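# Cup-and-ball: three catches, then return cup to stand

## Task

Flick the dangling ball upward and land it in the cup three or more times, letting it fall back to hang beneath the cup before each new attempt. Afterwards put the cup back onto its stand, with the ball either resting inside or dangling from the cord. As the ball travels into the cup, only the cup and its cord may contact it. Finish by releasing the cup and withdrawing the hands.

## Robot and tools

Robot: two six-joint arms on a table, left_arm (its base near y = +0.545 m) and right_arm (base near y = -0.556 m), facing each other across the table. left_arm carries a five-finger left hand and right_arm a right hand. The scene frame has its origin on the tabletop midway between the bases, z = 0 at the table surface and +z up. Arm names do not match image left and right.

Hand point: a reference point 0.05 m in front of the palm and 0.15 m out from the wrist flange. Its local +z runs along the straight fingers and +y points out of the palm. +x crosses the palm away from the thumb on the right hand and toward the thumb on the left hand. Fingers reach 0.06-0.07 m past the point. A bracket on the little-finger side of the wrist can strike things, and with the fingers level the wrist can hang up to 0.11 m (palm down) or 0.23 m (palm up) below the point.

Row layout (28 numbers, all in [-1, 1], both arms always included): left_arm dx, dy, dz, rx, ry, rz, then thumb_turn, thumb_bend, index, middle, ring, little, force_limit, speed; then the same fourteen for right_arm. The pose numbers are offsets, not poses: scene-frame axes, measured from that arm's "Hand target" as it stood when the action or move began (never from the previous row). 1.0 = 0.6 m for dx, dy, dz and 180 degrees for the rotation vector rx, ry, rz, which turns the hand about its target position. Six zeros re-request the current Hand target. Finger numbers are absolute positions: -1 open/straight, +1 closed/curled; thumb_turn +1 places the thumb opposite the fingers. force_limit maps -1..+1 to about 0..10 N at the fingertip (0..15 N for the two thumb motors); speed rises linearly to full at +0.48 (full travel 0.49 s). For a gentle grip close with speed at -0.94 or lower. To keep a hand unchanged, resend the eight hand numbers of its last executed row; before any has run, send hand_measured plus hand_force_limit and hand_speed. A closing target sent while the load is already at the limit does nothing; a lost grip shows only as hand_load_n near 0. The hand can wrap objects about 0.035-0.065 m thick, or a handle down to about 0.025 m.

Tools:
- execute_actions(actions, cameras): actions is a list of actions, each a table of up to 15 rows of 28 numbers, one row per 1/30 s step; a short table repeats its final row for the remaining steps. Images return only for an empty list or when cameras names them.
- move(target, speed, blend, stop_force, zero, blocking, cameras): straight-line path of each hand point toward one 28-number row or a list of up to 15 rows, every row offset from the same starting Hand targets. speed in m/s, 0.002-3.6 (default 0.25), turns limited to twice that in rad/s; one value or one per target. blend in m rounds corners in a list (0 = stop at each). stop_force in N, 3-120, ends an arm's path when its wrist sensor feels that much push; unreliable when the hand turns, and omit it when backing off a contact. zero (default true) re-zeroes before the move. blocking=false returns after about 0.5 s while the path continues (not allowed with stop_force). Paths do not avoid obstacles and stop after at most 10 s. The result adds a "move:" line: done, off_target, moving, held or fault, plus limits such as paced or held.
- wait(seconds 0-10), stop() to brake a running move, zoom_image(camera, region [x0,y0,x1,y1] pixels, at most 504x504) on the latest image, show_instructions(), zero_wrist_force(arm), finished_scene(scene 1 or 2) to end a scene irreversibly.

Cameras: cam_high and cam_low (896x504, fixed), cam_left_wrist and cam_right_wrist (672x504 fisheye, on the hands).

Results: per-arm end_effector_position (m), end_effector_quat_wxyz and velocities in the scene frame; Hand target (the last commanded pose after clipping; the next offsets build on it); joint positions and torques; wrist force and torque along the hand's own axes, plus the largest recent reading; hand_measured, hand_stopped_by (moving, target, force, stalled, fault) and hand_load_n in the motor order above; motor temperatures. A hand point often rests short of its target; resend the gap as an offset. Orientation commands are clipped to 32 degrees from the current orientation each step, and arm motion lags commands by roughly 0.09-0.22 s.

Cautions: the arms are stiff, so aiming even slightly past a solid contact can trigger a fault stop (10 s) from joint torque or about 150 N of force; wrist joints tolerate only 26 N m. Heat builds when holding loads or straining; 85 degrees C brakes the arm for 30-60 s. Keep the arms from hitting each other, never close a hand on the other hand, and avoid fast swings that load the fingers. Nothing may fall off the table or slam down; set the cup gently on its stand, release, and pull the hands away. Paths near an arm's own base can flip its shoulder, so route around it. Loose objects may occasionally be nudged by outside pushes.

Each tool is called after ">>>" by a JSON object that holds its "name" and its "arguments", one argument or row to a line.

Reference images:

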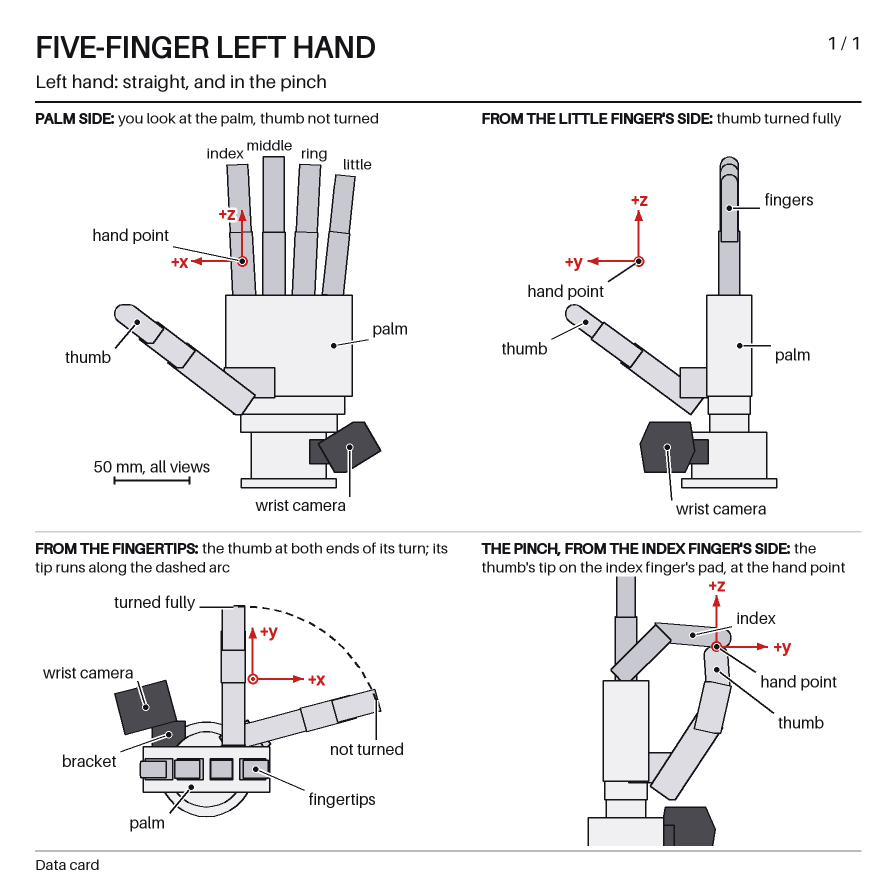

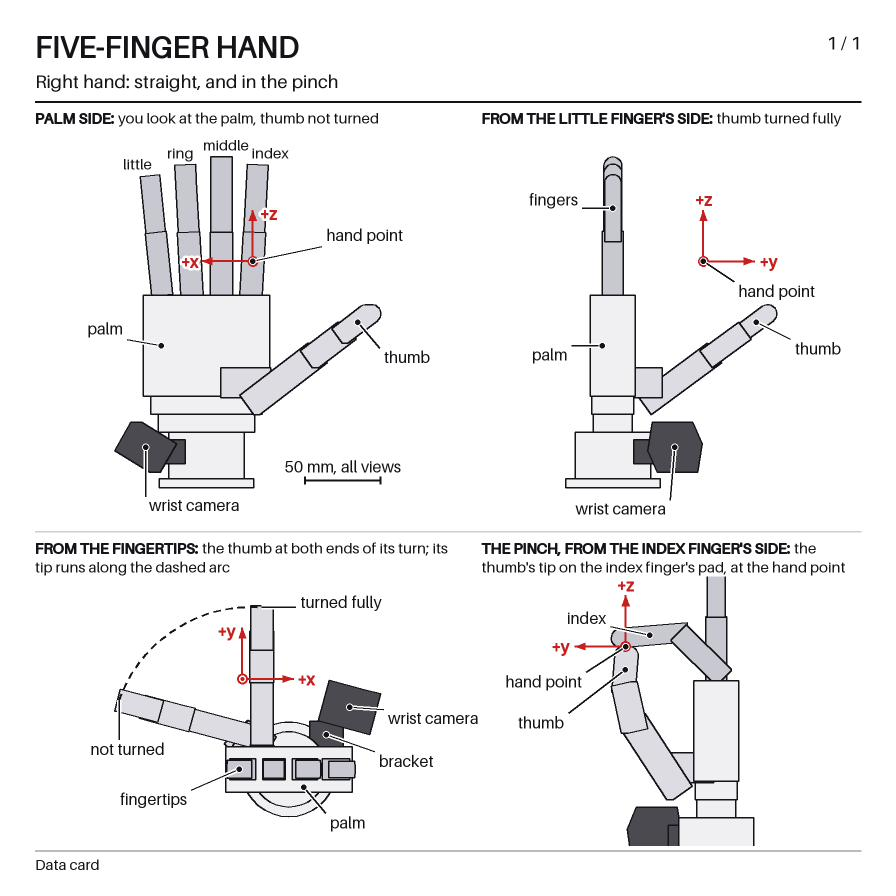

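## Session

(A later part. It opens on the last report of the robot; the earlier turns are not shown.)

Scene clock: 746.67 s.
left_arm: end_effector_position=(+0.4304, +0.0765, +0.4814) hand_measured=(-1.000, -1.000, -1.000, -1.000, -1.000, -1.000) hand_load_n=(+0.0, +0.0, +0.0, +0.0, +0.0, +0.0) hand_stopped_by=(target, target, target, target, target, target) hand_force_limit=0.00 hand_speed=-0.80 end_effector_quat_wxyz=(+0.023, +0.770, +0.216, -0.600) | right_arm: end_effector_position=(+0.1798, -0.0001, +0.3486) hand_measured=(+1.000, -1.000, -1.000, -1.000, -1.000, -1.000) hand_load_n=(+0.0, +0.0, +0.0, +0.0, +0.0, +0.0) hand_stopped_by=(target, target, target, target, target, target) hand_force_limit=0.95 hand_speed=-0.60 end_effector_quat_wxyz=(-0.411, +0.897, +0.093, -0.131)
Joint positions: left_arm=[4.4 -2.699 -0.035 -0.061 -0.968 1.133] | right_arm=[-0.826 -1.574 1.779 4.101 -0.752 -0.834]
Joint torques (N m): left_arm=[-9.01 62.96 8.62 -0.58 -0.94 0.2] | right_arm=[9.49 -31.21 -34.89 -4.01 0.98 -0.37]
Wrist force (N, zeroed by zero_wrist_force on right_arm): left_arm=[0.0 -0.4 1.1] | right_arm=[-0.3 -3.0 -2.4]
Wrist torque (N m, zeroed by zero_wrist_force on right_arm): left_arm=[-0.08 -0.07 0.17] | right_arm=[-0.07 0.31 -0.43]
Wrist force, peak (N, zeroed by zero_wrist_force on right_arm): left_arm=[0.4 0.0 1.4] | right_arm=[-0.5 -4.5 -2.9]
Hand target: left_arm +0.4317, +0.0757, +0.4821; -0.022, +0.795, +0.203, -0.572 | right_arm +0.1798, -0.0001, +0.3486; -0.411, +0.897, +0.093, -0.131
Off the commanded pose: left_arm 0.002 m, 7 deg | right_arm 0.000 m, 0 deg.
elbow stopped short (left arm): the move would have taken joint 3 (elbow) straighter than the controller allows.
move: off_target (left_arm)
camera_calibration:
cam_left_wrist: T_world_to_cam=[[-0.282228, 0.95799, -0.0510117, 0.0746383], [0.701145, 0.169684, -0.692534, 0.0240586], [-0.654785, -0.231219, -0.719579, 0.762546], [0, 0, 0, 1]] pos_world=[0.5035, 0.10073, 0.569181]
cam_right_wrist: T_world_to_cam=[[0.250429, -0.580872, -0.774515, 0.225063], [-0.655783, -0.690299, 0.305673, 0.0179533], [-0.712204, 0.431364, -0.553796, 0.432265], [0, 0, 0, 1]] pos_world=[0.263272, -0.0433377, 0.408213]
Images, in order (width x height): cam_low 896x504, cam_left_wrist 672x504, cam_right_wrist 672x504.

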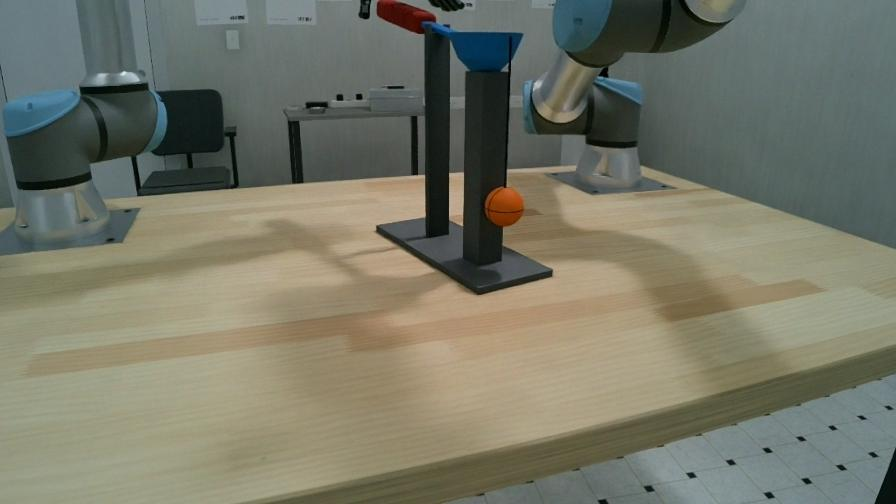

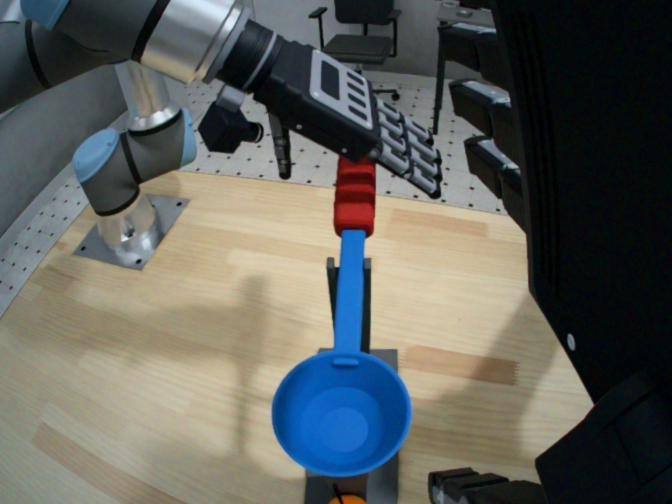

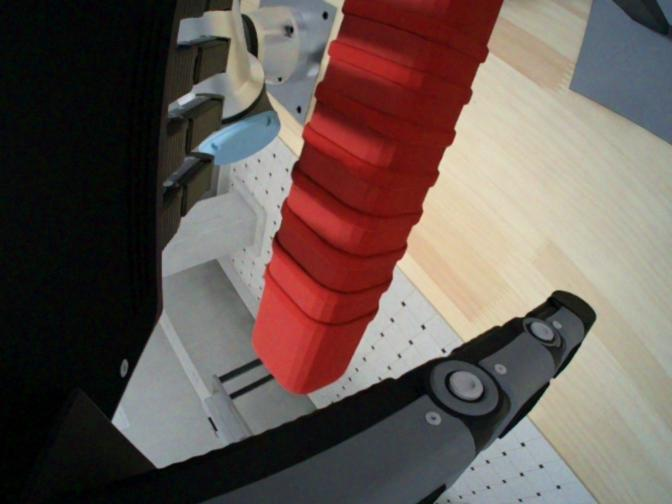

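>>> {"name": "move", "arguments": {
  "target": [-0.0518,0.1588,-0.0432,-0.0297,0.0494,0.2149,-1,-1,-1,-1,-1,-1,0,-0.8,0,0,0.2,0,0,0,1,-1,-1,-1,-1,-1,0.95,-0.6],
  "speed": 0.15
}}

>>> {"name": "move", "arguments": {
  "target": [-0.1092,0.2317,-0.0433,-0.1841,-0.0131,0.2720,-1,-1,-1,-1,-1,-1,0,-0.8,0.2,-0.2667,0.05,0,0,0,1,-1,-1,-1,-1,-1,0.95,-0.6],
  "speed": 0.3,
  "cameras": ["cam_left_wrist","cam_high"]
}}

Scene clock: 753.23 s.
left_arm: end_effector_position=(+0.4006, +0.1710, +0.4562) hand_measured=(-1.000, -1.000, -1.000, -1.000, -1.000, -1.000) hand_load_n=(+0.0, +0.0, -0.5, +0.0, +0.0, +0.0) hand_stopped_by=(target, target, target, target, target, target) hand_force_limit=0.00 hand_speed=-0.80 end_effector_quat_wxyz=(+0.189, +0.637, +0.426, -0.614) | right_arm: end_effector_position=(+0.1798, -0.0001, +0.4685) hand_measured=(+1.000, -1.000, -1.000, -1.000, -1.000, -1.000) hand_load_n=(+0.0, +0.0, +0.0, +0.0, +0.0, +0.0) hand_stopped_by=(target, target, target, target, target, target) hand_force_limit=0.95 hand_speed=-0.60 end_effector_quat_wxyz=(-0.411, +0.897, +0.093, -0.131)
Joint positions: left_arm=[4.671 -1.984 -1.42 0.552 -0.655 1.048] | right_arm=[-0.826 -1.588 1.486 4.409 -0.752 -0.834]
Joint torques (N m): left_arm=[-1.46 42.16 9.03 -3.12 -0.27 0.96] | right_arm=[0.3 -22.73 -16.98 -3.35 2.19 -1.85]
Wrist force (N, zeroed by zero_wrist_force on right_arm): left_arm=[0.0 -0.2 0.8] | right_arm=[-0.1 -3.0 -2.4]
Wrist torque (N m, zeroed by zero_wrist_force on right_arm): left_arm=[0.02 -0.09 0.12] | right_arm=[-0.07 0.28 -0.44]
Wrist force, peak (N, zeroed by zero_wrist_force on right_arm): left_arm=[0.2 0.0 1.6] | right_arm=[-0.6 -3.4 -2.5]
Hand target: left_arm +0.4006, +0.1710, +0.4562; +0.189, +0.637, +0.426, -0.614 | right_arm +0.1798, -0.0001, +0.4686; -0.411, +0.897, +0.093, -0.131
Off the commanded pose: left_arm 0.000 m, 0 deg | right_arm 0.000 m, 0 deg.
move: done

Scene clock: 755.50 s.
left_arm: end_effector_position=(+0.3351, +0.3100, +0.4302) hand_measured=(-1.000, -1.000, -1.000, -1.000, -1.000, -1.000) hand_load_n=(+0.0, +0.0, +0.0, +0.0, +0.0, +0.0) hand_stopped_by=(target, target, target, target, target, target) hand_force_limit=0.00 hand_speed=-0.80 end_effector_quat_wxyz=(+0.600, +0.340, +0.457, -0.562) | right_arm: end_effector_position=(+0.2998, -0.1601, +0.4986) hand_measured=(+1.000, -1.000, -1.000, -1.000, -1.000, -1.000) hand_load_n=(+0.0, +0.0, +0.0, +0.0, +0.0, -0.5) hand_stopped_by=(target, target, target, target, target, target) hand_force_limit=0.95 hand_speed=-0.60 end_effector_quat_wxyz=(-0.411, +0.897, +0.093, -0.131)
Joint positions: left_arm=[5.312 -1.132 -2.677 -0.083 -0.541 2.132] | right_arm=[-1.267 -1.658 1.343 5.136 -0.684 -1.505]
Joint torques (N m): left_arm=[8.28 8.77 9.05 -1.59 -0.41 1.22] | right_arm=[0.48 -31.47 -12.04 -0.55 3.38 -1.39]
Wrist force (N, zeroed by zero_wrist_force on right_arm): left_arm=[0.3 -0.8 1.8] | right_arm=[-0.3 -3.0 -1.9]
Wrist torque (N m, zeroed by zero_wrist_force on right_arm): left_arm=[-0.07 -0.19 0.23] | right_arm=[-0.09 0.29 -0.44]
Wrist force, peak (N, zeroed by zero_wrist_force on right_arm): left_arm=[0.2 -0.4 1.9] | right_arm=[-0.2 -3.5 -1.9]
Hand target: left_arm +0.3351, +0.3100, +0.4302; +0.600, +0.340, +0.457, -0.562 | right_arm +0.2998, -0.1601, +0.4986; -0.411, +0.897, +0.093, -0.131
Off the commanded pose: left_arm 0.000 m, 0 deg | right_arm 0.000 m, 0 deg.
move: done
camera_calibration:
cam_left_wrist: T_world_to_cam=[[-0.958851, -0.227105, -0.170379, 0.466974], [0.127645, 0.1912, -0.973216, 0.322045], [0.253599, -0.954917, -0.154343, 0.394059], [0, 0, 0, 1]] pos_world=[0.306718, 0.42077, 0.453802]
Images, in order (width x height): cam_high 896x504, cam_left_wrist 672x504.

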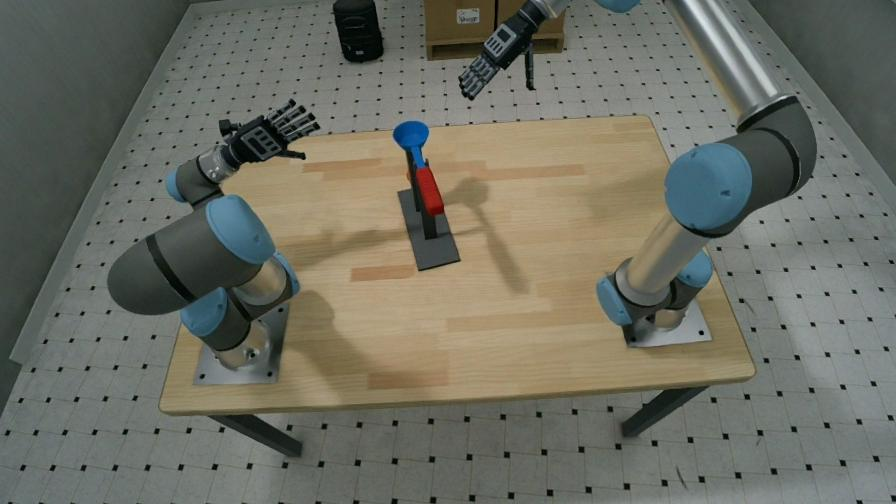

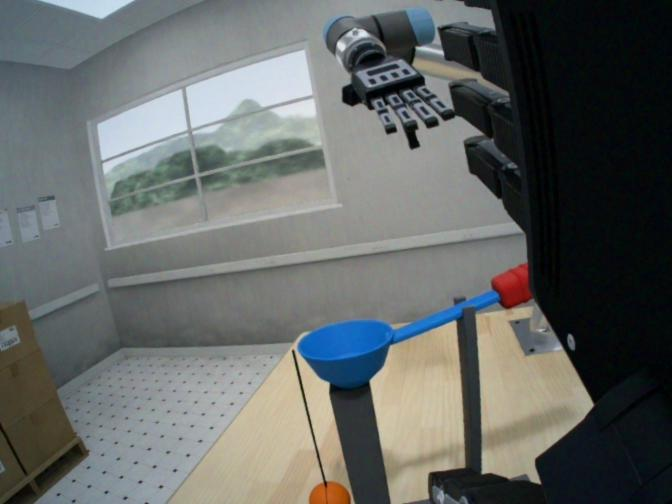

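>>> {"name": "move", "arguments": {
  "target": [
    [0,0,0,0,0,0,-1,-1,-1,-1,-1,-1,0,-0.8,0,0,0,-0.1455,0.4570,-0.1687,1,-1,-1,-1,-1,-1,0.95,-0.6],
    [0,0,0,0,0,0,-1,-1,-1,-1,-1,-1,0,-0.8,0,0,0,0.2809,-0.8820,0.3256,1,-1,-1,-1,-1,-1,0.95,-0.6]
  ],
  "speed": 0.5,
  "blend": [0.02,0],
  "cameras": ["cam_left_wrist","cam_high","cam_right_wrist"]
}}

Scene clock: 760.17 s.
left_arm: end_effector_position=(+0.3351, +0.3100, +0.4302) hand_measured=(-1.000, -1.000, -1.000, -1.000, -1.000, -1.000) hand_load_n=(+0.0, +0.0, +0.0, +0.0, +0.0, +0.0) hand_stopped_by=(target, target, target, target, target, target) hand_force_limit=0.00 hand_speed=-0.80 end_effector_quat_wxyz=(+0.600, +0.340, +0.457, -0.562) | right_arm: end_effector_position=(+0.2997, -0.1601, +0.4986) hand_measured=(+1.000, -1.000, -1.000, -1.000, -1.000, -1.000) hand_load_n=(+0.0, +0.0, +0.0, +0.0, +0.5, +0.5) hand_stopped_by=(target, target, target, target, target, target) hand_force_limit=0.95 hand_speed=-0.60 end_effector_quat_wxyz=(-0.142, -0.004, +0.707, +0.693)
Joint positions: left_arm=[5.312 -1.131 -2.678 -0.083 -0.541 2.132] | right_arm=[-1.559 -1.833 1.904 6.212 -0.175 0.196]
Joint torques (N m): left_arm=[7.42 -4.5 12.14 2.46 -2.53 -1.48] | right_arm=[-8.04 3.91 -14.29 1.38 2.19 -0.23]
Wrist force (N, zeroed by zero_wrist_force on right_arm): left_arm=[0.1 -0.7 1.6] | right_arm=[-0.9 -4.3 -2.3]
Wrist torque (N m, zeroed by zero_wrist_force on right_arm): left_arm=[-0.05 -0.18 0.21] | right_arm=[-0.59 0.47 -0.38]
Wrist force, peak (N, zeroed by zero_wrist_force on right_arm): left_arm=[0.6 -0.7 2.0] | right_arm=[-0.2 -4.4 -2.5]
Hand target: left_arm +0.3351, +0.3100, +0.4302; +0.600, +0.340, +0.457, -0.562 | right_arm +0.2998, -0.1601, +0.4986; -0.142, -0.004, +0.707, +0.693
Off the commanded pose: left_arm 0.000 m, 0 deg | right_arm 0.000 m, 0 deg.
move: done
camera_calibration:
cam_left_wrist: T_world_to_cam=[[-0.958874, -0.227189, -0.170137, 0.466811], [0.12745, 0.190958, -0.973289, 0.322252], [0.253609, -0.954945, -0.154149, 0.394005], [0, 0, 0, 1]] pos_world=[0.306618, 0.42077, 0.453802]
cam_right_wrist: T_world_to_cam=[[-0.00504395, -0.00708034, 0.999962, -0.49801], [0.957569, -0.288189, 0.00278956, -0.327791], [0.288159, 0.957547, 0.00823353, 0.174035], [0, 0, 0, 1]] pos_world=[0.261221, -0.264639, 0.497472]
Images, in order (width x height): cam_high 896x504, cam_left_wrist 672x504, cam_right_wrist 672x504.

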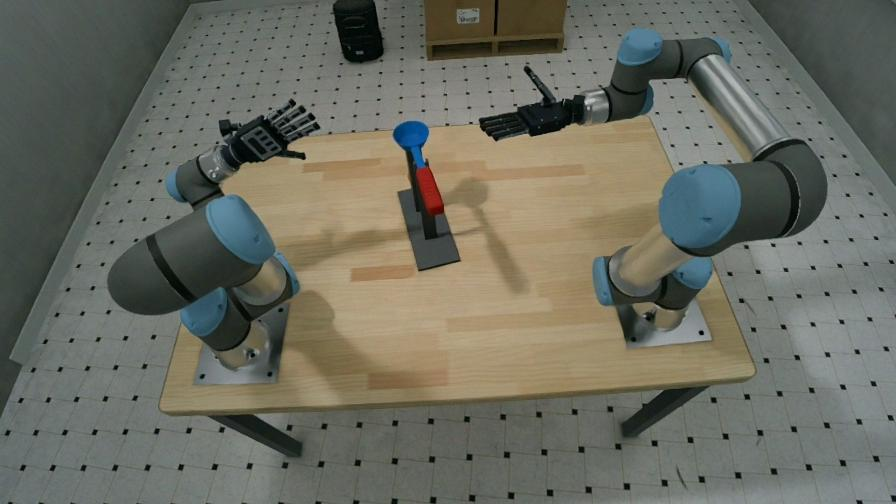

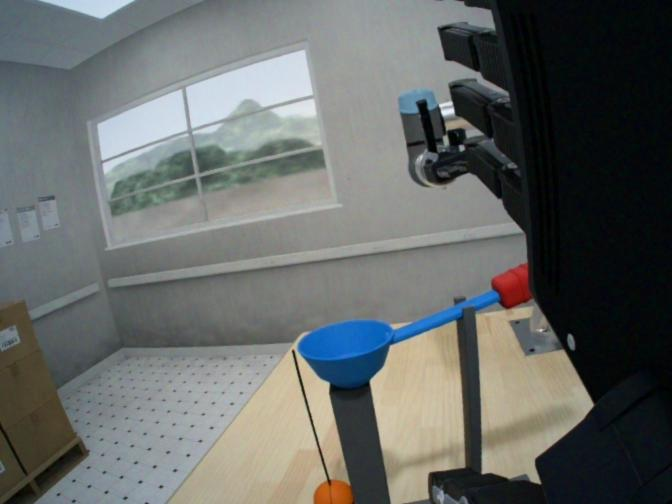

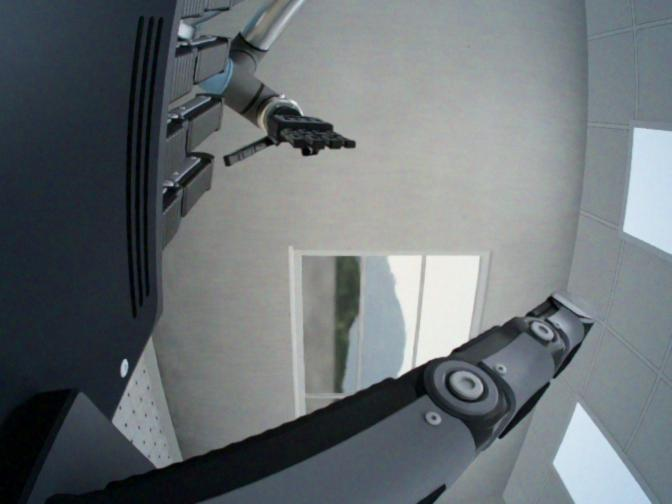

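>>> {"name": "move", "arguments": {
  "target": [0,0,0,0,0,0,-1,-1,-1,-1,-1,-1,0,-0.8,-0.0737,0.1197,-0.256,0,0,0,1,-1,-1,-1,-1,-1,0.95,-0.6],
  "speed": 0.25,
  "cameras": ["cam_left_wrist","cam_high","cam_low","cam_right_wrist"]
}}

Scene clock: 763.53 s.
left_arm: end_effector_position=(+0.3351, +0.3100, +0.4302) hand_measured=(-1.000, -1.000, -1.000, -1.000, -1.000, -1.000) hand_load_n=(+0.0, +0.0, +0.0, +0.0, +0.0, +0.0) hand_stopped_by=(target, target, target, target, target, target) hand_force_limit=0.00 hand_speed=-0.80 end_effector_quat_wxyz=(+0.600, +0.340, +0.457, -0.562) | right_arm: end_effector_position=(+0.2555, -0.0883, +0.3450) hand_measured=(+1.000, -1.000, -1.000, -1.000, -1.000, -1.000) hand_load_n=(+0.0, +0.0, +0.0, +0.0, +0.0, +0.0) hand_stopped_by=(target, target, target, target, target, target) hand_force_limit=0.95 hand_speed=-0.60 end_effector_quat_wxyz=(-0.142, -0.004, +0.707, +0.693)
Joint positions: left_arm=[5.312 -1.131 -2.678 -0.083 -0.541 2.132] | right_arm=[-1.282 -1.7 2.212 5.777 0.102 0.189]
Joint torques (N m): left_arm=[7.88 -5.18 16.67 2.42 -2.64 -1.33] | right_arm=[11.78 -0.75 -32.2 1.3 2.09 -0.81]
Wrist force (N, zeroed by zero_wrist_force on right_arm): left_arm=[0.3 -0.5 1.6] | right_arm=[-0.3 -4.1 -2.2]
Wrist torque (N m, zeroed by zero_wrist_force on right_arm): left_arm=[-0.03 -0.20 0.21] | right_arm=[-0.57 0.39 -0.35]
Wrist force, peak (N, zeroed by zero_wrist_force on right_arm): left_arm=[0.7 -0.3 1.9] | right_arm=[-0.5 -6.5 -1.8]
Hand target: left_arm +0.3351, +0.3100, +0.4302; +0.600, +0.340, +0.457, -0.562 | right_arm +0.2555, -0.0883, +0.3450; -0.142, -0.004, +0.707, +0.693
Off the commanded pose: left_arm 0.000 m, 0 deg | right_arm 0.000 m, 0 deg.
move: done
camera_calibration:
cam_left_wrist: T_world_to_cam=[[-0.958874, -0.227189, -0.170137, 0.466811], [0.12745, 0.190958, -0.973289, 0.322252], [0.253609, -0.954945, -0.154149, 0.394005], [0, 0, 0, 1]] pos_world=[0.306618, 0.42077, 0.453802]
cam_right_wrist: T_world_to_cam=[[-0.00511848, -0.00663679, 0.999965, -0.344028], [0.957513, -0.288375, 0.00298723, -0.264436], [0.288345, 0.957495, 0.00783085, 0.11937], [0, 0, 0, 1]] pos_world=[0.217021, -0.192836, 0.343871]

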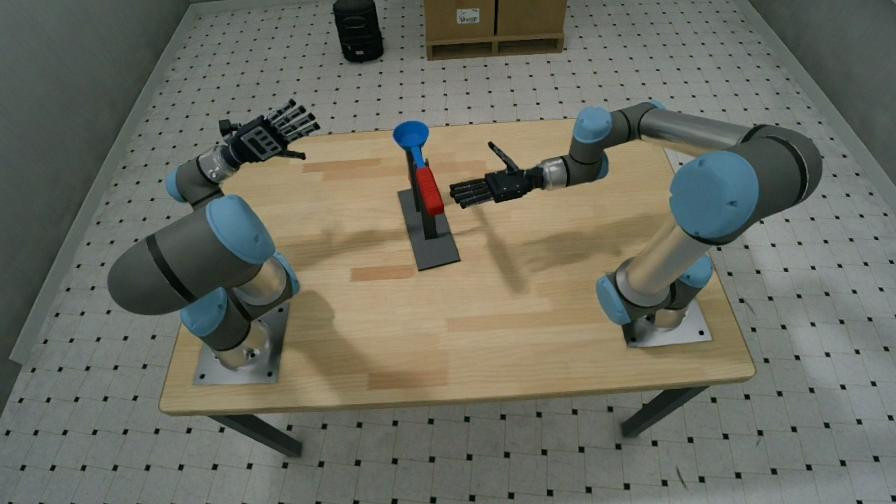

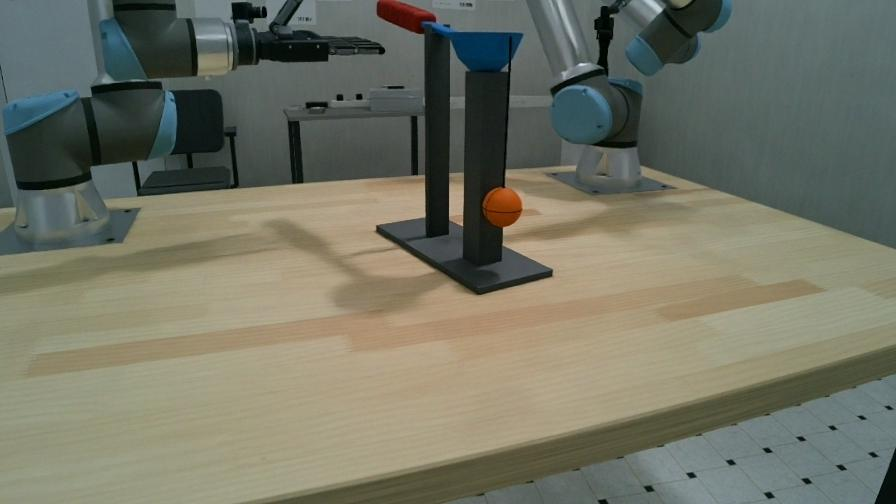

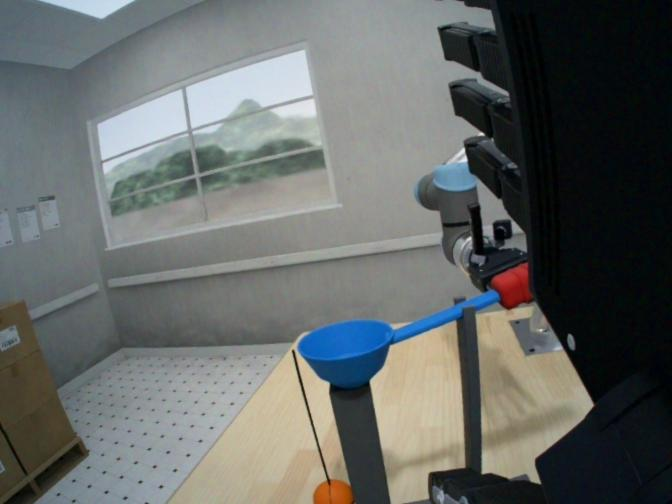

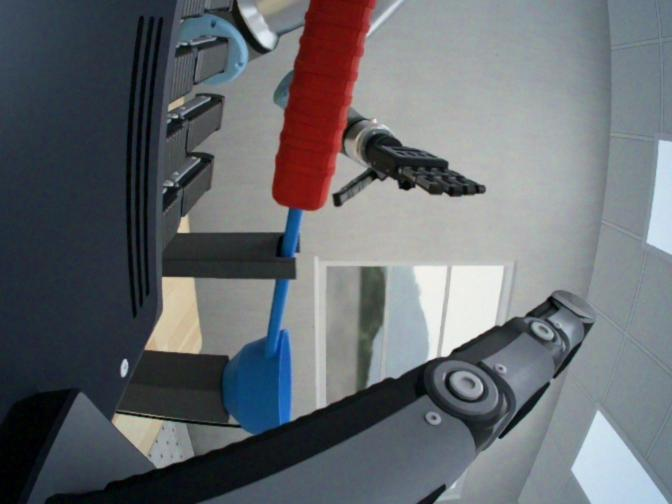

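>>> {"name": "move", "arguments": {
  "target": [0,0,0,0,0,0,-1,-1,-1,-1,-1,-1,0,-0.8,-0.0485,0.2283,0,0,0,0,1,-1,-1,-1,-1,-1,0.95,-0.6],
  "speed": 0.15,
  "cameras": ["cam_left_wrist","cam_low","cam_right_wrist"]
}}

Scene clock: 767.13 s.
left_arm: end_effector_position=(+0.3351, +0.3100, +0.4302) hand_measured=(-1.000, -1.000, -1.000, -1.000, -1.000, -1.000) hand_load_n=(+0.0, +0.0, +0.0, +0.0, +0.0, +0.0) hand_stopped_by=(target, target, target, target, target, target) hand_force_limit=0.00 hand_speed=-0.80 end_effector_quat_wxyz=(+0.600, +0.340, +0.457, -0.562) | right_arm: end_effector_position=(+0.2264, +0.0486, +0.3449) hand_measured=(+1.000, -1.000, -1.000, -1.000, -1.000, -1.000) hand_load_n=(+0.0, +0.0, +0.0, +0.0, +0.0, +0.5) hand_stopped_by=(target, target, target, target, target, target) hand_force_limit=0.95 hand_speed=-0.60 end_effector_quat_wxyz=(-0.142, -0.004, +0.707, +0.693)
Joint positions: left_arm=[5.312 -1.131 -2.678 -0.083 -0.541 2.132] | right_arm=[-0.88 -1.471 1.988 5.767 0.504 0.195]
Joint torques (N m): left_arm=[6.21 -5.5 19.73 2.41 -2.51 -1.54] | right_arm=[9.2 -18.87 -21.99 -2.24 2.08 -2]
Wrist force (N, zeroed by zero_wrist_force on right_arm): left_arm=[0.3 -0.6 1.5] | right_arm=[-0.2 -4.0 -2.5]
Wrist torque (N m, zeroed by zero_wrist_force on right_arm): left_arm=[-0.04 -0.21 0.22] | right_arm=[-0.55 0.38 -0.52]
Wrist force, peak (N, zeroed by zero_wrist_force on right_arm): left_arm=[0.1 -0.5 2.1] | right_arm=[-0.4 -4.3 -3.9]
Hand target: left_arm +0.3351, +0.3100, +0.4302; +0.600, +0.340, +0.457, -0.562 | right_arm +0.2264, +0.0487, +0.3450; -0.142, -0.004, +0.707, +0.693
Off the commanded pose: left_arm 0.000 m, 0 deg | right_arm 0.000 m, 0 deg.
move: done
camera_calibration:
cam_left_wrist: T_world_to_cam=[[-0.958874, -0.227189, -0.170137, 0.466811], [0.12745, 0.190958, -0.973289, 0.322252], [0.253609, -0.954945, -0.154149, 0.394005], [0, 0, 0, 1]] pos_world=[0.306618, 0.42077, 0.453802]
cam_right_wrist: T_world_to_cam=[[-0.00482342, -0.00704394, 0.999964, -0.343247], [0.957571, -0.288185, 0.0025889, -0.197055], [0.288156, 0.957549, 0.00813511, -0.0034126], [0, 0, 0, 1]] pos_world=[0.188022, -0.0559384, 0.343772]
Images, in order (width x height): cam_low 896x504, cam_left_wrist 672x504, cam_right_wrist 672x504.

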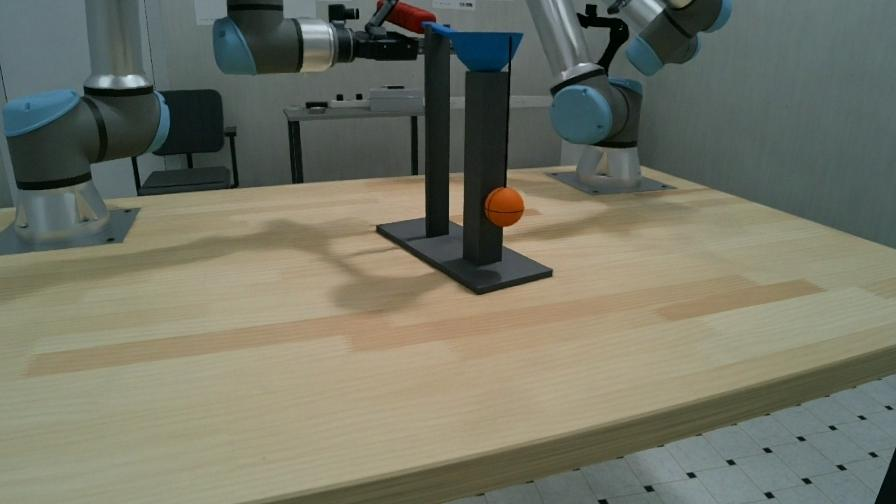

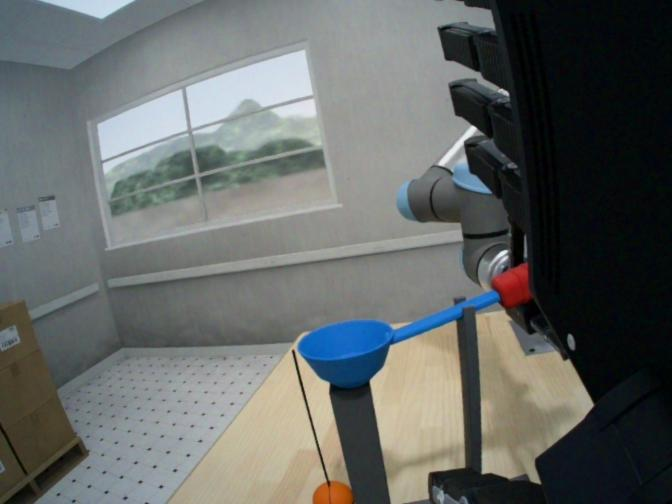

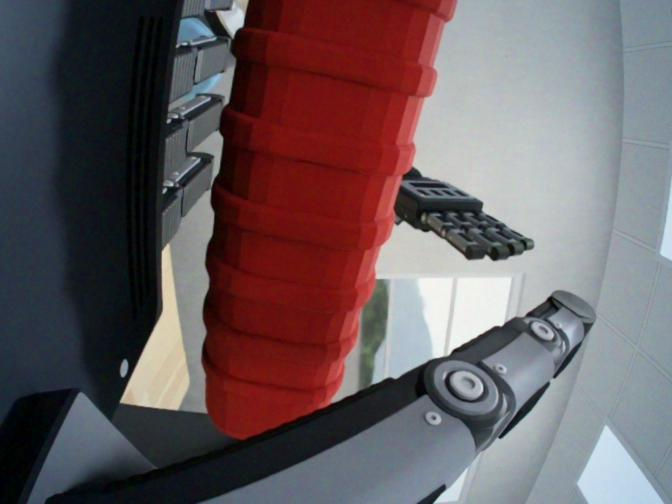

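>>> {"name": "move", "arguments": {
  "target": [0,0,0,0,0,0,-1,-1,-1,-1,-1,-1,0,-0.8,0,0,0.0367,0,0,0,1,-1,-1,-1,-1,-1,0.95,-0.6],
  "speed": 0.012,
  "stop_force": 3,
  "cameras": ["cam_right_wrist"]
}}

Scene clock: 770.77 s.
left_arm: end_effector_position=(+0.3351, +0.3100, +0.4302) hand_measured=(-1.000, -1.000, -1.000, -1.000, -1.000, -1.000) hand_load_n=(+0.0, +0.0, +0.5, +0.0, +0.0, +0.0) hand_stopped_by=(target, target, target, target, target, target) hand_force_limit=0.00 hand_speed=-0.80 end_effector_quat_wxyz=(+0.600, +0.340, +0.457, -0.562) | right_arm: end_effector_position=(+0.2264, +0.0487, +0.3670) hand_measured=(+1.000, -1.000, -1.000, -1.000, -1.000, -1.000) hand_load_n=(+0.0, -0.5, +0.0, +0.0, +0.0, +0.0) hand_stopped_by=(target, target, target, target, target, target) hand_force_limit=0.95 hand_speed=-0.60 end_effector_quat_wxyz=(-0.142, -0.004, +0.707, +0.693)
Joint positions: left_arm=[5.312 -1.131 -2.678 -0.083 -0.541 2.132] | right_arm=[-0.88 -1.497 1.953 5.827 0.504 0.195]
Joint torques (N m): left_arm=[4.99 -5.42 24.13 2.32 -2.67 -1.26] | right_arm=[9.96 -11.61 -10.25 -2.86 1.66 -1.96]
Wrist force (N, zeroed by zero_wrist_force on right_arm): left_arm=[0.7 -0.1 1.6] | right_arm=[-1.2 -6.3 -2.3]
Wrist torque (N m, zeroed by zero_wrist_force on right_arm): left_arm=[0.05 -0.27 0.22] | right_arm=[-0.71 0.44 -0.57]
Wrist force, peak (N, zeroed by zero_wrist_force on right_arm): left_arm=[0.9 -0.6 2.0] | right_arm=[-1.5 -6.7 -2.9]
Hand target: left_arm +0.3351, +0.3100, +0.4302; +0.600, +0.340, +0.457, -0.562 | right_arm +0.2264, +0.0487, +0.3670; -0.142, -0.004, +0.707, +0.693
Off the commanded pose: left_arm 0.000 m, 0 deg | right_arm 0.000 m, 0 deg.
move: done
camera_calibration:
cam_right_wrist: T_world_to_cam=[[-0.00494996, -0.00710851, 0.999962, -0.365325], [0.957543, -0.288279, 0.00269067, -0.19712], [0.288249, 0.95752, 0.00823367, -0.00374275], [0, 0, 0, 1]] pos_world=[0.188021, -0.0558388, 0.365872]
Images, in order (width x height): cam_right_wrist 672x504.

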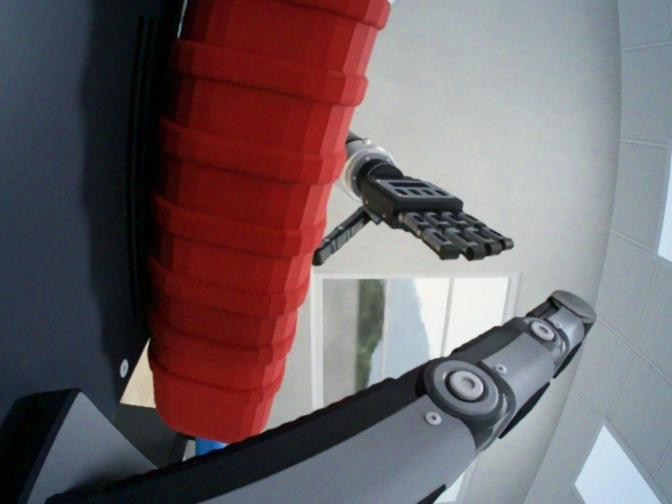

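>>> {"name": "move", "arguments": {
  "target": [0,0,0,0,0,0,-1,-1,-1,-1,-1,-1,0,-0.8,0,0,-0.0067,0,0,0,1,-1,-1,-1,-1,-1,0.95,-0.6],
  "speed": 0.02
}}

>>> {"name": "move", "arguments": {
  "target": [0,0,0,0,0,0,-1,-1,-1,-1,-1,-1,0,-0.8,0,0,0,0,0,0,1,-1,0.9,0.9,0.9,0.9,-0.5,-0.85],
  "speed": 0.05,
  "cameras": ["cam_right_wrist","cam_low","cam_left_wrist"]
}}

Scene clock: 772.63 s.
left_arm: end_effector_position=(+0.3351, +0.3100, +0.4302) hand_measured=(-1.000, -1.000, -1.000, -1.000, -1.000, -1.000) hand_load_n=(+0.0, +0.0, +0.0, +0.0, +0.0, +0.0) hand_stopped_by=(target, target, target, target, target, target) hand_force_limit=0.00 hand_speed=-0.80 end_effector_quat_wxyz=(+0.600, +0.340, +0.457, -0.562) | right_arm: end_effector_position=(+0.2264, +0.0487, +0.3629) hand_measured=(+1.000, -1.000, -1.000, -1.000, -1.000, -1.000) hand_load_n=(+0.0, +0.0, +0.0, +0.0, +0.0, +0.0) hand_stopped_by=(target, target, target, target, target, target) hand_force_limit=0.95 hand_speed=-0.60 end_effector_quat_wxyz=(-0.142, -0.004, +0.707, +0.693)
Joint positions: left_arm=[5.312 -1.131 -2.678 -0.083 -0.541 2.132] | right_arm=[-0.88 -1.493 1.96 5.816 0.504 0.195]
Joint torques (N m): left_arm=[5.06 -5.69 24.11 2.41 -2.63 -1.33] | right_arm=[7.56 -20.17 -18.88 -0.4 0.43 -1.05]
Wrist force (N, zeroed by zero_wrist_force on right_arm): left_arm=[0.4 -0.6 1.5] | right_arm=[-0.2 -6.3 -3.0]
Wrist torque (N m, zeroed by zero_wrist_force on right_arm): left_arm=[-0.03 -0.23 0.21] | right_arm=[-0.68 0.41 -0.52]
Wrist force, peak (N, zeroed by zero_wrist_force on right_arm): left_arm=[0.6 -0.8 1.9] | right_arm=[-1.2 -6.7 -2.7]
Hand target: left_arm +0.3351, +0.3100, +0.4302; +0.600, +0.340, +0.457, -0.562 | right_arm +0.2264, +0.0487, +0.3630; -0.142, -0.004, +0.707, +0.693
Off the commanded pose: left_arm 0.000 m, 0 deg | right_arm 0.000 m, 0 deg.
move: done

Scene clock: 777.07 s.
left_arm: end_effector_position=(+0.3351, +0.3100, +0.4302) hand_measured=(-1.000, -1.000, -1.000, -1.000, -1.000, -1.000) hand_load_n=(+0.0, +0.0, +0.0, +0.0, +0.0, +0.0) hand_stopped_by=(target, target, target, target, target, target) hand_force_limit=0.00 hand_speed=-0.80 end_effector_quat_wxyz=(+0.600, +0.340, +0.457, -0.562) | right_arm: end_effector_position=(+0.2264, +0.0487, +0.3630) hand_measured=(+1.000, -1.000, +0.640, +0.668, +0.696, +0.738) hand_load_n=(+0.0, +0.0, +0.0, +0.0, +0.0, +0.5) hand_stopped_by=(target, target, force, force, force, force) hand_force_limit=-0.50 hand_speed=-0.85 end_effector_quat_wxyz=(-0.142, -0.004, +0.707, +0.693)
Joint positions: left_arm=[5.312 -1.131 -2.678 -0.083 -0.541 2.132] | right_arm=[-0.88 -1.493 1.96 5.816 0.504 0.195]
Joint torques (N m): left_arm=[4.01 -5.64 25.13 2.49 -2.76 -1.4] | right_arm=[2.68 -33.9 -29.3 0.85 -1.75 1.53]
Wrist force (N, zeroed by zero_wrist_force on right_arm): left_arm=[0.4 -0.2 1.3] | right_arm=[-1.3 -6.3 -2.5]
Wrist torque (N m, zeroed by zero_wrist_force on right_arm): left_arm=[0.04 -0.23 0.21] | right_arm=[-0.70 0.48 -0.56]
Wrist force, peak (N, zeroed by zero_wrist_force on right_arm): left_arm=[0.8 -0.4 1.9] | right_arm=[-1.0 -7.7 -2.9]
Hand target: left_arm +0.3351, +0.3100, +0.4302; +0.600, +0.340, +0.457, -0.562 | right_arm +0.2264, +0.0487, +0.3630; -0.142, -0.004, +0.707, +0.693
Off the commanded pose: left_arm 0.000 m, 0 deg | right_arm 0.000 m, 0 deg.
move: done
camera_calibration:
cam_left_wrist: T_world_to_cam=[[-0.958874, -0.227189, -0.170137, 0.466811], [0.12745, 0.190958, -0.973289, 0.322252], [0.253609, -0.954945, -0.154149, 0.394005], [0, 0, 0, 1]] pos_world=[0.306618, 0.42077, 0.453802]
cam_right_wrist: T_world_to_cam=[[-0.00494996, -0.00710851, 0.999962, -0.361325], [0.957543, -0.288279, 0.00269067, -0.197109], [0.288249, 0.95752, 0.00823367, -0.00370982], [0, 0, 0, 1]] pos_world=[0.188021, -0.0558388, 0.361872]
Images, in order (width x height): cam_low 896x504, cam_left_wrist 672x504, cam_right_wrist 672x504.

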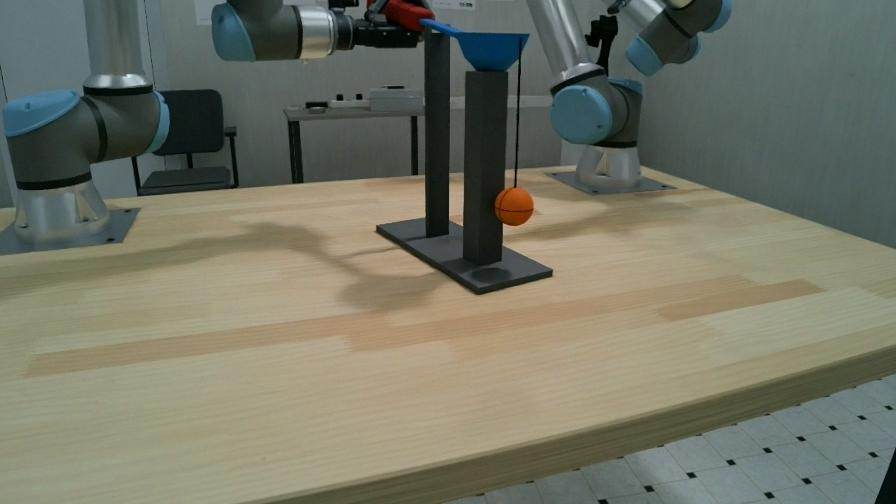

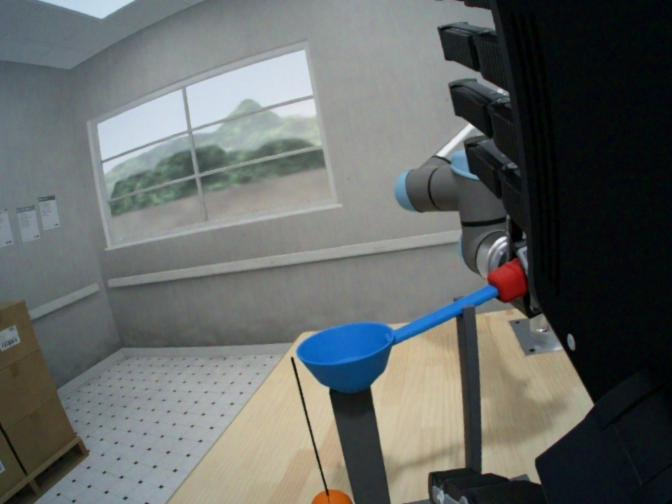

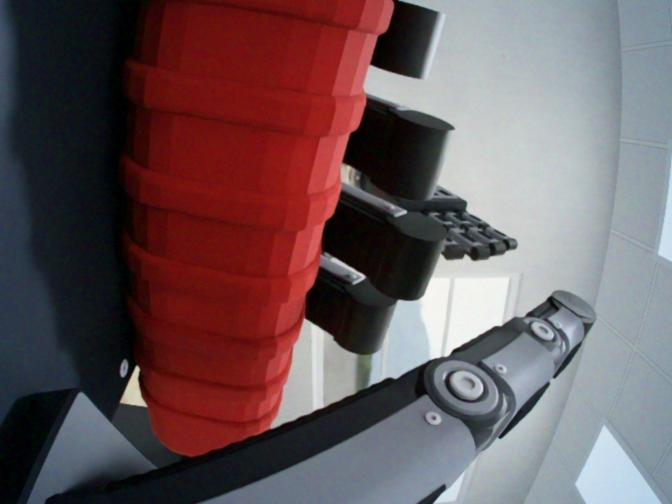

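>>> {"name": "move", "arguments": {
  "target": [0,0,0,0,0,0,-1,-1,-1,-1,-1,-1,0,-0.8,0,0,0,0,0,0,1,0.9,0.92,0.92,0.92,0.92,0.0,-0.85],
  "speed": 0.05
}}

>>> {"name": "move", "arguments": {
  "target": [0,0,0,0,0,0,-1,-1,-1,-1,-1,-1,0,-0.8,0,0,0,0,0,0,1,0.94,0.95,0.95,0.95,0.95,0.8,-0.8],
  "speed": 0.05,
  "cameras": ["cam_right_wrist","cam_low","cam_left_wrist"]
}}

>>> {"name": "zoom_image", "arguments": {
  "camera": "cam_low",
  "region": [400, 0, 540, 120]
}}

Scene clock: 780.33 s.
left_arm: end_effector_position=(+0.3351, +0.3100, +0.4302) hand_measured=(-1.000, -1.000, -1.000, -1.000, -1.000, -1.000) hand_load_n=(+0.0, +0.0, -0.5, +0.0, +0.0, +0.0) hand_stopped_by=(target, target, target, target, target, target) hand_force_limit=0.00 hand_speed=-0.80 end_effector_quat_wxyz=(+0.600, +0.340, +0.457, -0.562) | right_arm: end_effector_position=(+0.2264, +0.0487, +0.3630) hand_measured=(+1.000, -0.518, +0.694, +0.748, +0.804, +0.846) hand_load_n=(+1.5, +8.0, +0.5, +1.0, +5.0, +4.5) hand_stopped_by=(target, force, force, force, force, force) hand_force_limit=0.00 hand_speed=-0.85 end_effector_quat_wxyz=(-0.142, -0.004, +0.707, +0.693)
Joint positions: left_arm=[5.312 -1.131 -2.678 -0.083 -0.541 2.132] | right_arm=[-0.88 -1.493 1.96 5.816 0.504 0.195]
Joint torques (N m): left_arm=[3.22 -6.04 24.3 2.55 -2.64 -1.38] | right_arm=[-1 -30.77 -25.45 -2.54 -1.85 1.33]
Wrist force (N, zeroed by zero_wrist_force on right_arm): left_arm=[0.2 -0.3 1.5] | right_arm=[-1.1 -7.7 -4.4]
Wrist torque (N m, zeroed by zero_wrist_force on right_arm): left_arm=[0.01 -0.20 0.20] | right_arm=[-0.67 0.27 -0.25]
Wrist force, peak (N, zeroed by zero_wrist_force on right_arm): left_arm=[0.8 -0.5 1.9] | right_arm=[-1.8 -8.7 -4.9]
Hand target: left_arm +0.3351, +0.3100, +0.4302; +0.600, +0.340, +0.457, -0.562 | right_arm +0.2264, +0.0487, +0.3630; -0.142, -0.004, +0.707, +0.693
Off the commanded pose: left_arm 0.000 m, 0 deg | right_arm 0.000 m, 0 deg.
move: done

Scene clock: 780.83 s.
left_arm: end_effector_position=(+0.3351, +0.3100, +0.4302) hand_measured=(-1.000, -1.000, -1.000, -1.000, -1.000, -1.000) hand_load_n=(+0.0, +0.0, +0.0, +0.0, +0.0, +0.5) hand_stopped_by=(target, target, target, target, target, target) hand_force_limit=0.00 hand_speed=-0.80 end_effector_quat_wxyz=(+0.600, +0.340, +0.457, -0.562) | right_arm: end_effector_position=(+0.2264, +0.0487, +0.3630) hand_measured=(+1.000, -0.496, +0.744, +0.762, +0.820, +0.862) hand_load_n=(+2.0, +14.5, +15.0, +12.5, +6.0, +5.0) hand_stopped_by=(target, force, force, force, force, force) hand_force_limit=0.80 hand_speed=-0.80 end_effector_quat_wxyz=(-0.142, -0.004, +0.707, +0.693)
Joint positions: left_arm=[5.312 -1.131 -2.678 -0.083 -0.541 2.132] | right_arm=[-0.88 -1.493 1.96 5.816 0.504 0.195]
Joint torques (N m): left_arm=[3.52 -6.2 24.95 2.48 -2.5 -1.35] | right_arm=[-0.29 -29.78 -24.14 -2.78 -1.71 1.27]
Wrist force (N, zeroed by zero_wrist_force on right_arm): left_arm=[0.7 -0.5 1.6] | right_arm=[-1.2 -7.9 -2.5]
Wrist torque (N m, zeroed by zero_wrist_force on right_arm): left_arm=[-0.02 -0.27 0.23] | right_arm=[-0.75 0.43 -0.24]
Wrist force, peak (N, zeroed by zero_wrist_force on right_arm): left_arm=[0.5 -0.7 1.8] | right_arm=[-1.4 -8.7 -5.0]
Hand target: left_arm +0.3351, +0.3100, +0.4302; +0.600, +0.340, +0.457, -0.562 | right_arm +0.2264, +0.0487, +0.3630; -0.142, -0.004, +0.707, +0.693
Off the commanded pose: left_arm 0.000 m, 0 deg | right_arm 0.000 m, 0 deg.
move: done
camera_calibration:
cam_left_wrist: T_world_to_cam=[[-0.958874, -0.227189, -0.170137, 0.466811], [0.12745, 0.190958, -0.973289, 0.322252], [0.253609, -0.954945, -0.154149, 0.394005], [0, 0, 0, 1]] pos_world=[0.306618, 0.42077, 0.453802]
cam_right_wrist: T_world_to_cam=[[-0.00494996, -0.00710851, 0.999962, -0.361325], [0.957543, -0.288279, 0.00269067, -0.197109], [0.288249, 0.95752, 0.00823367, -0.00370982], [0, 0, 0, 1]] pos_world=[0.188021, -0.0558388, 0.361872]
Images, in order (width x height): cam_low 896x504, cam_left_wrist 672x504, cam_right_wrist 672x504.

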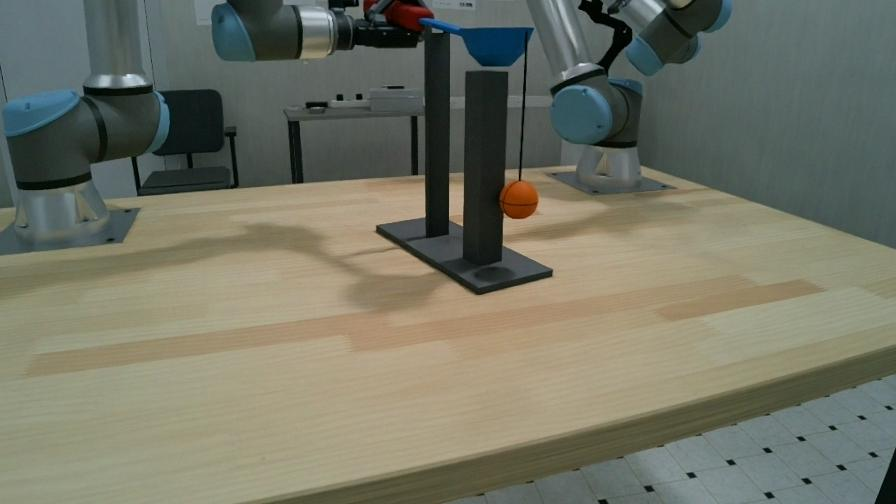

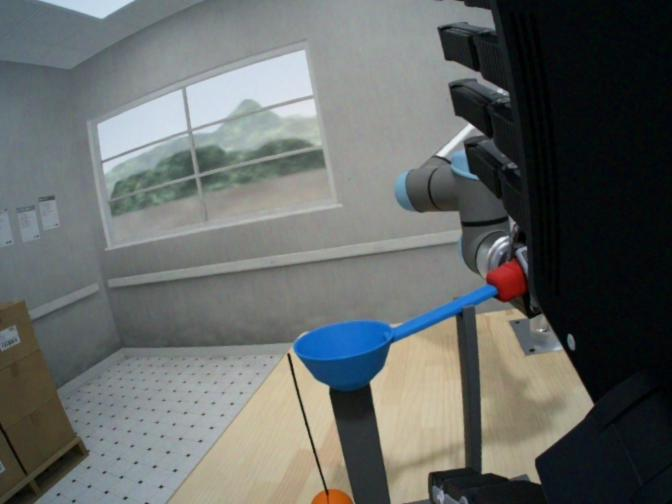

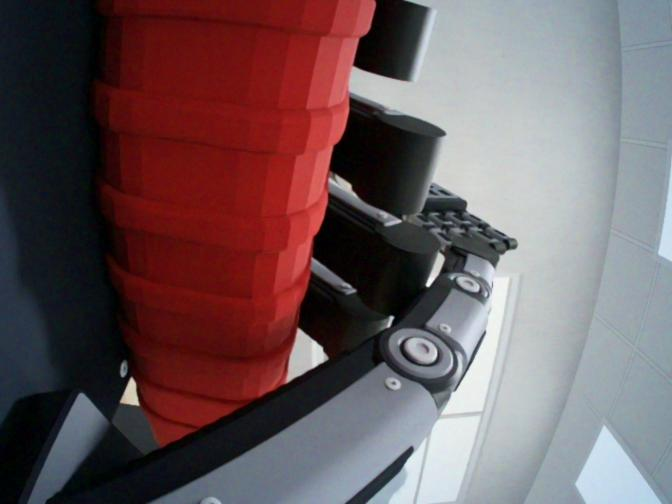

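Scaled by 3.600 from the camera's 896x504 image, which has a finer 1280x720 frame.

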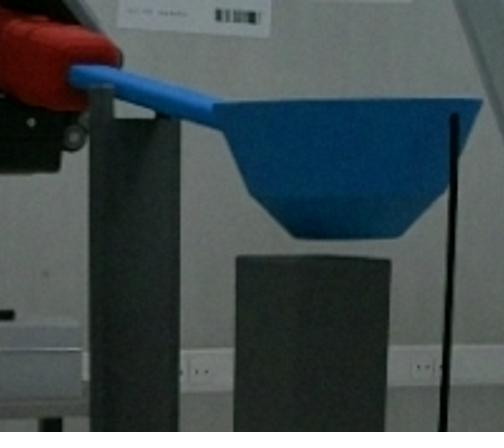

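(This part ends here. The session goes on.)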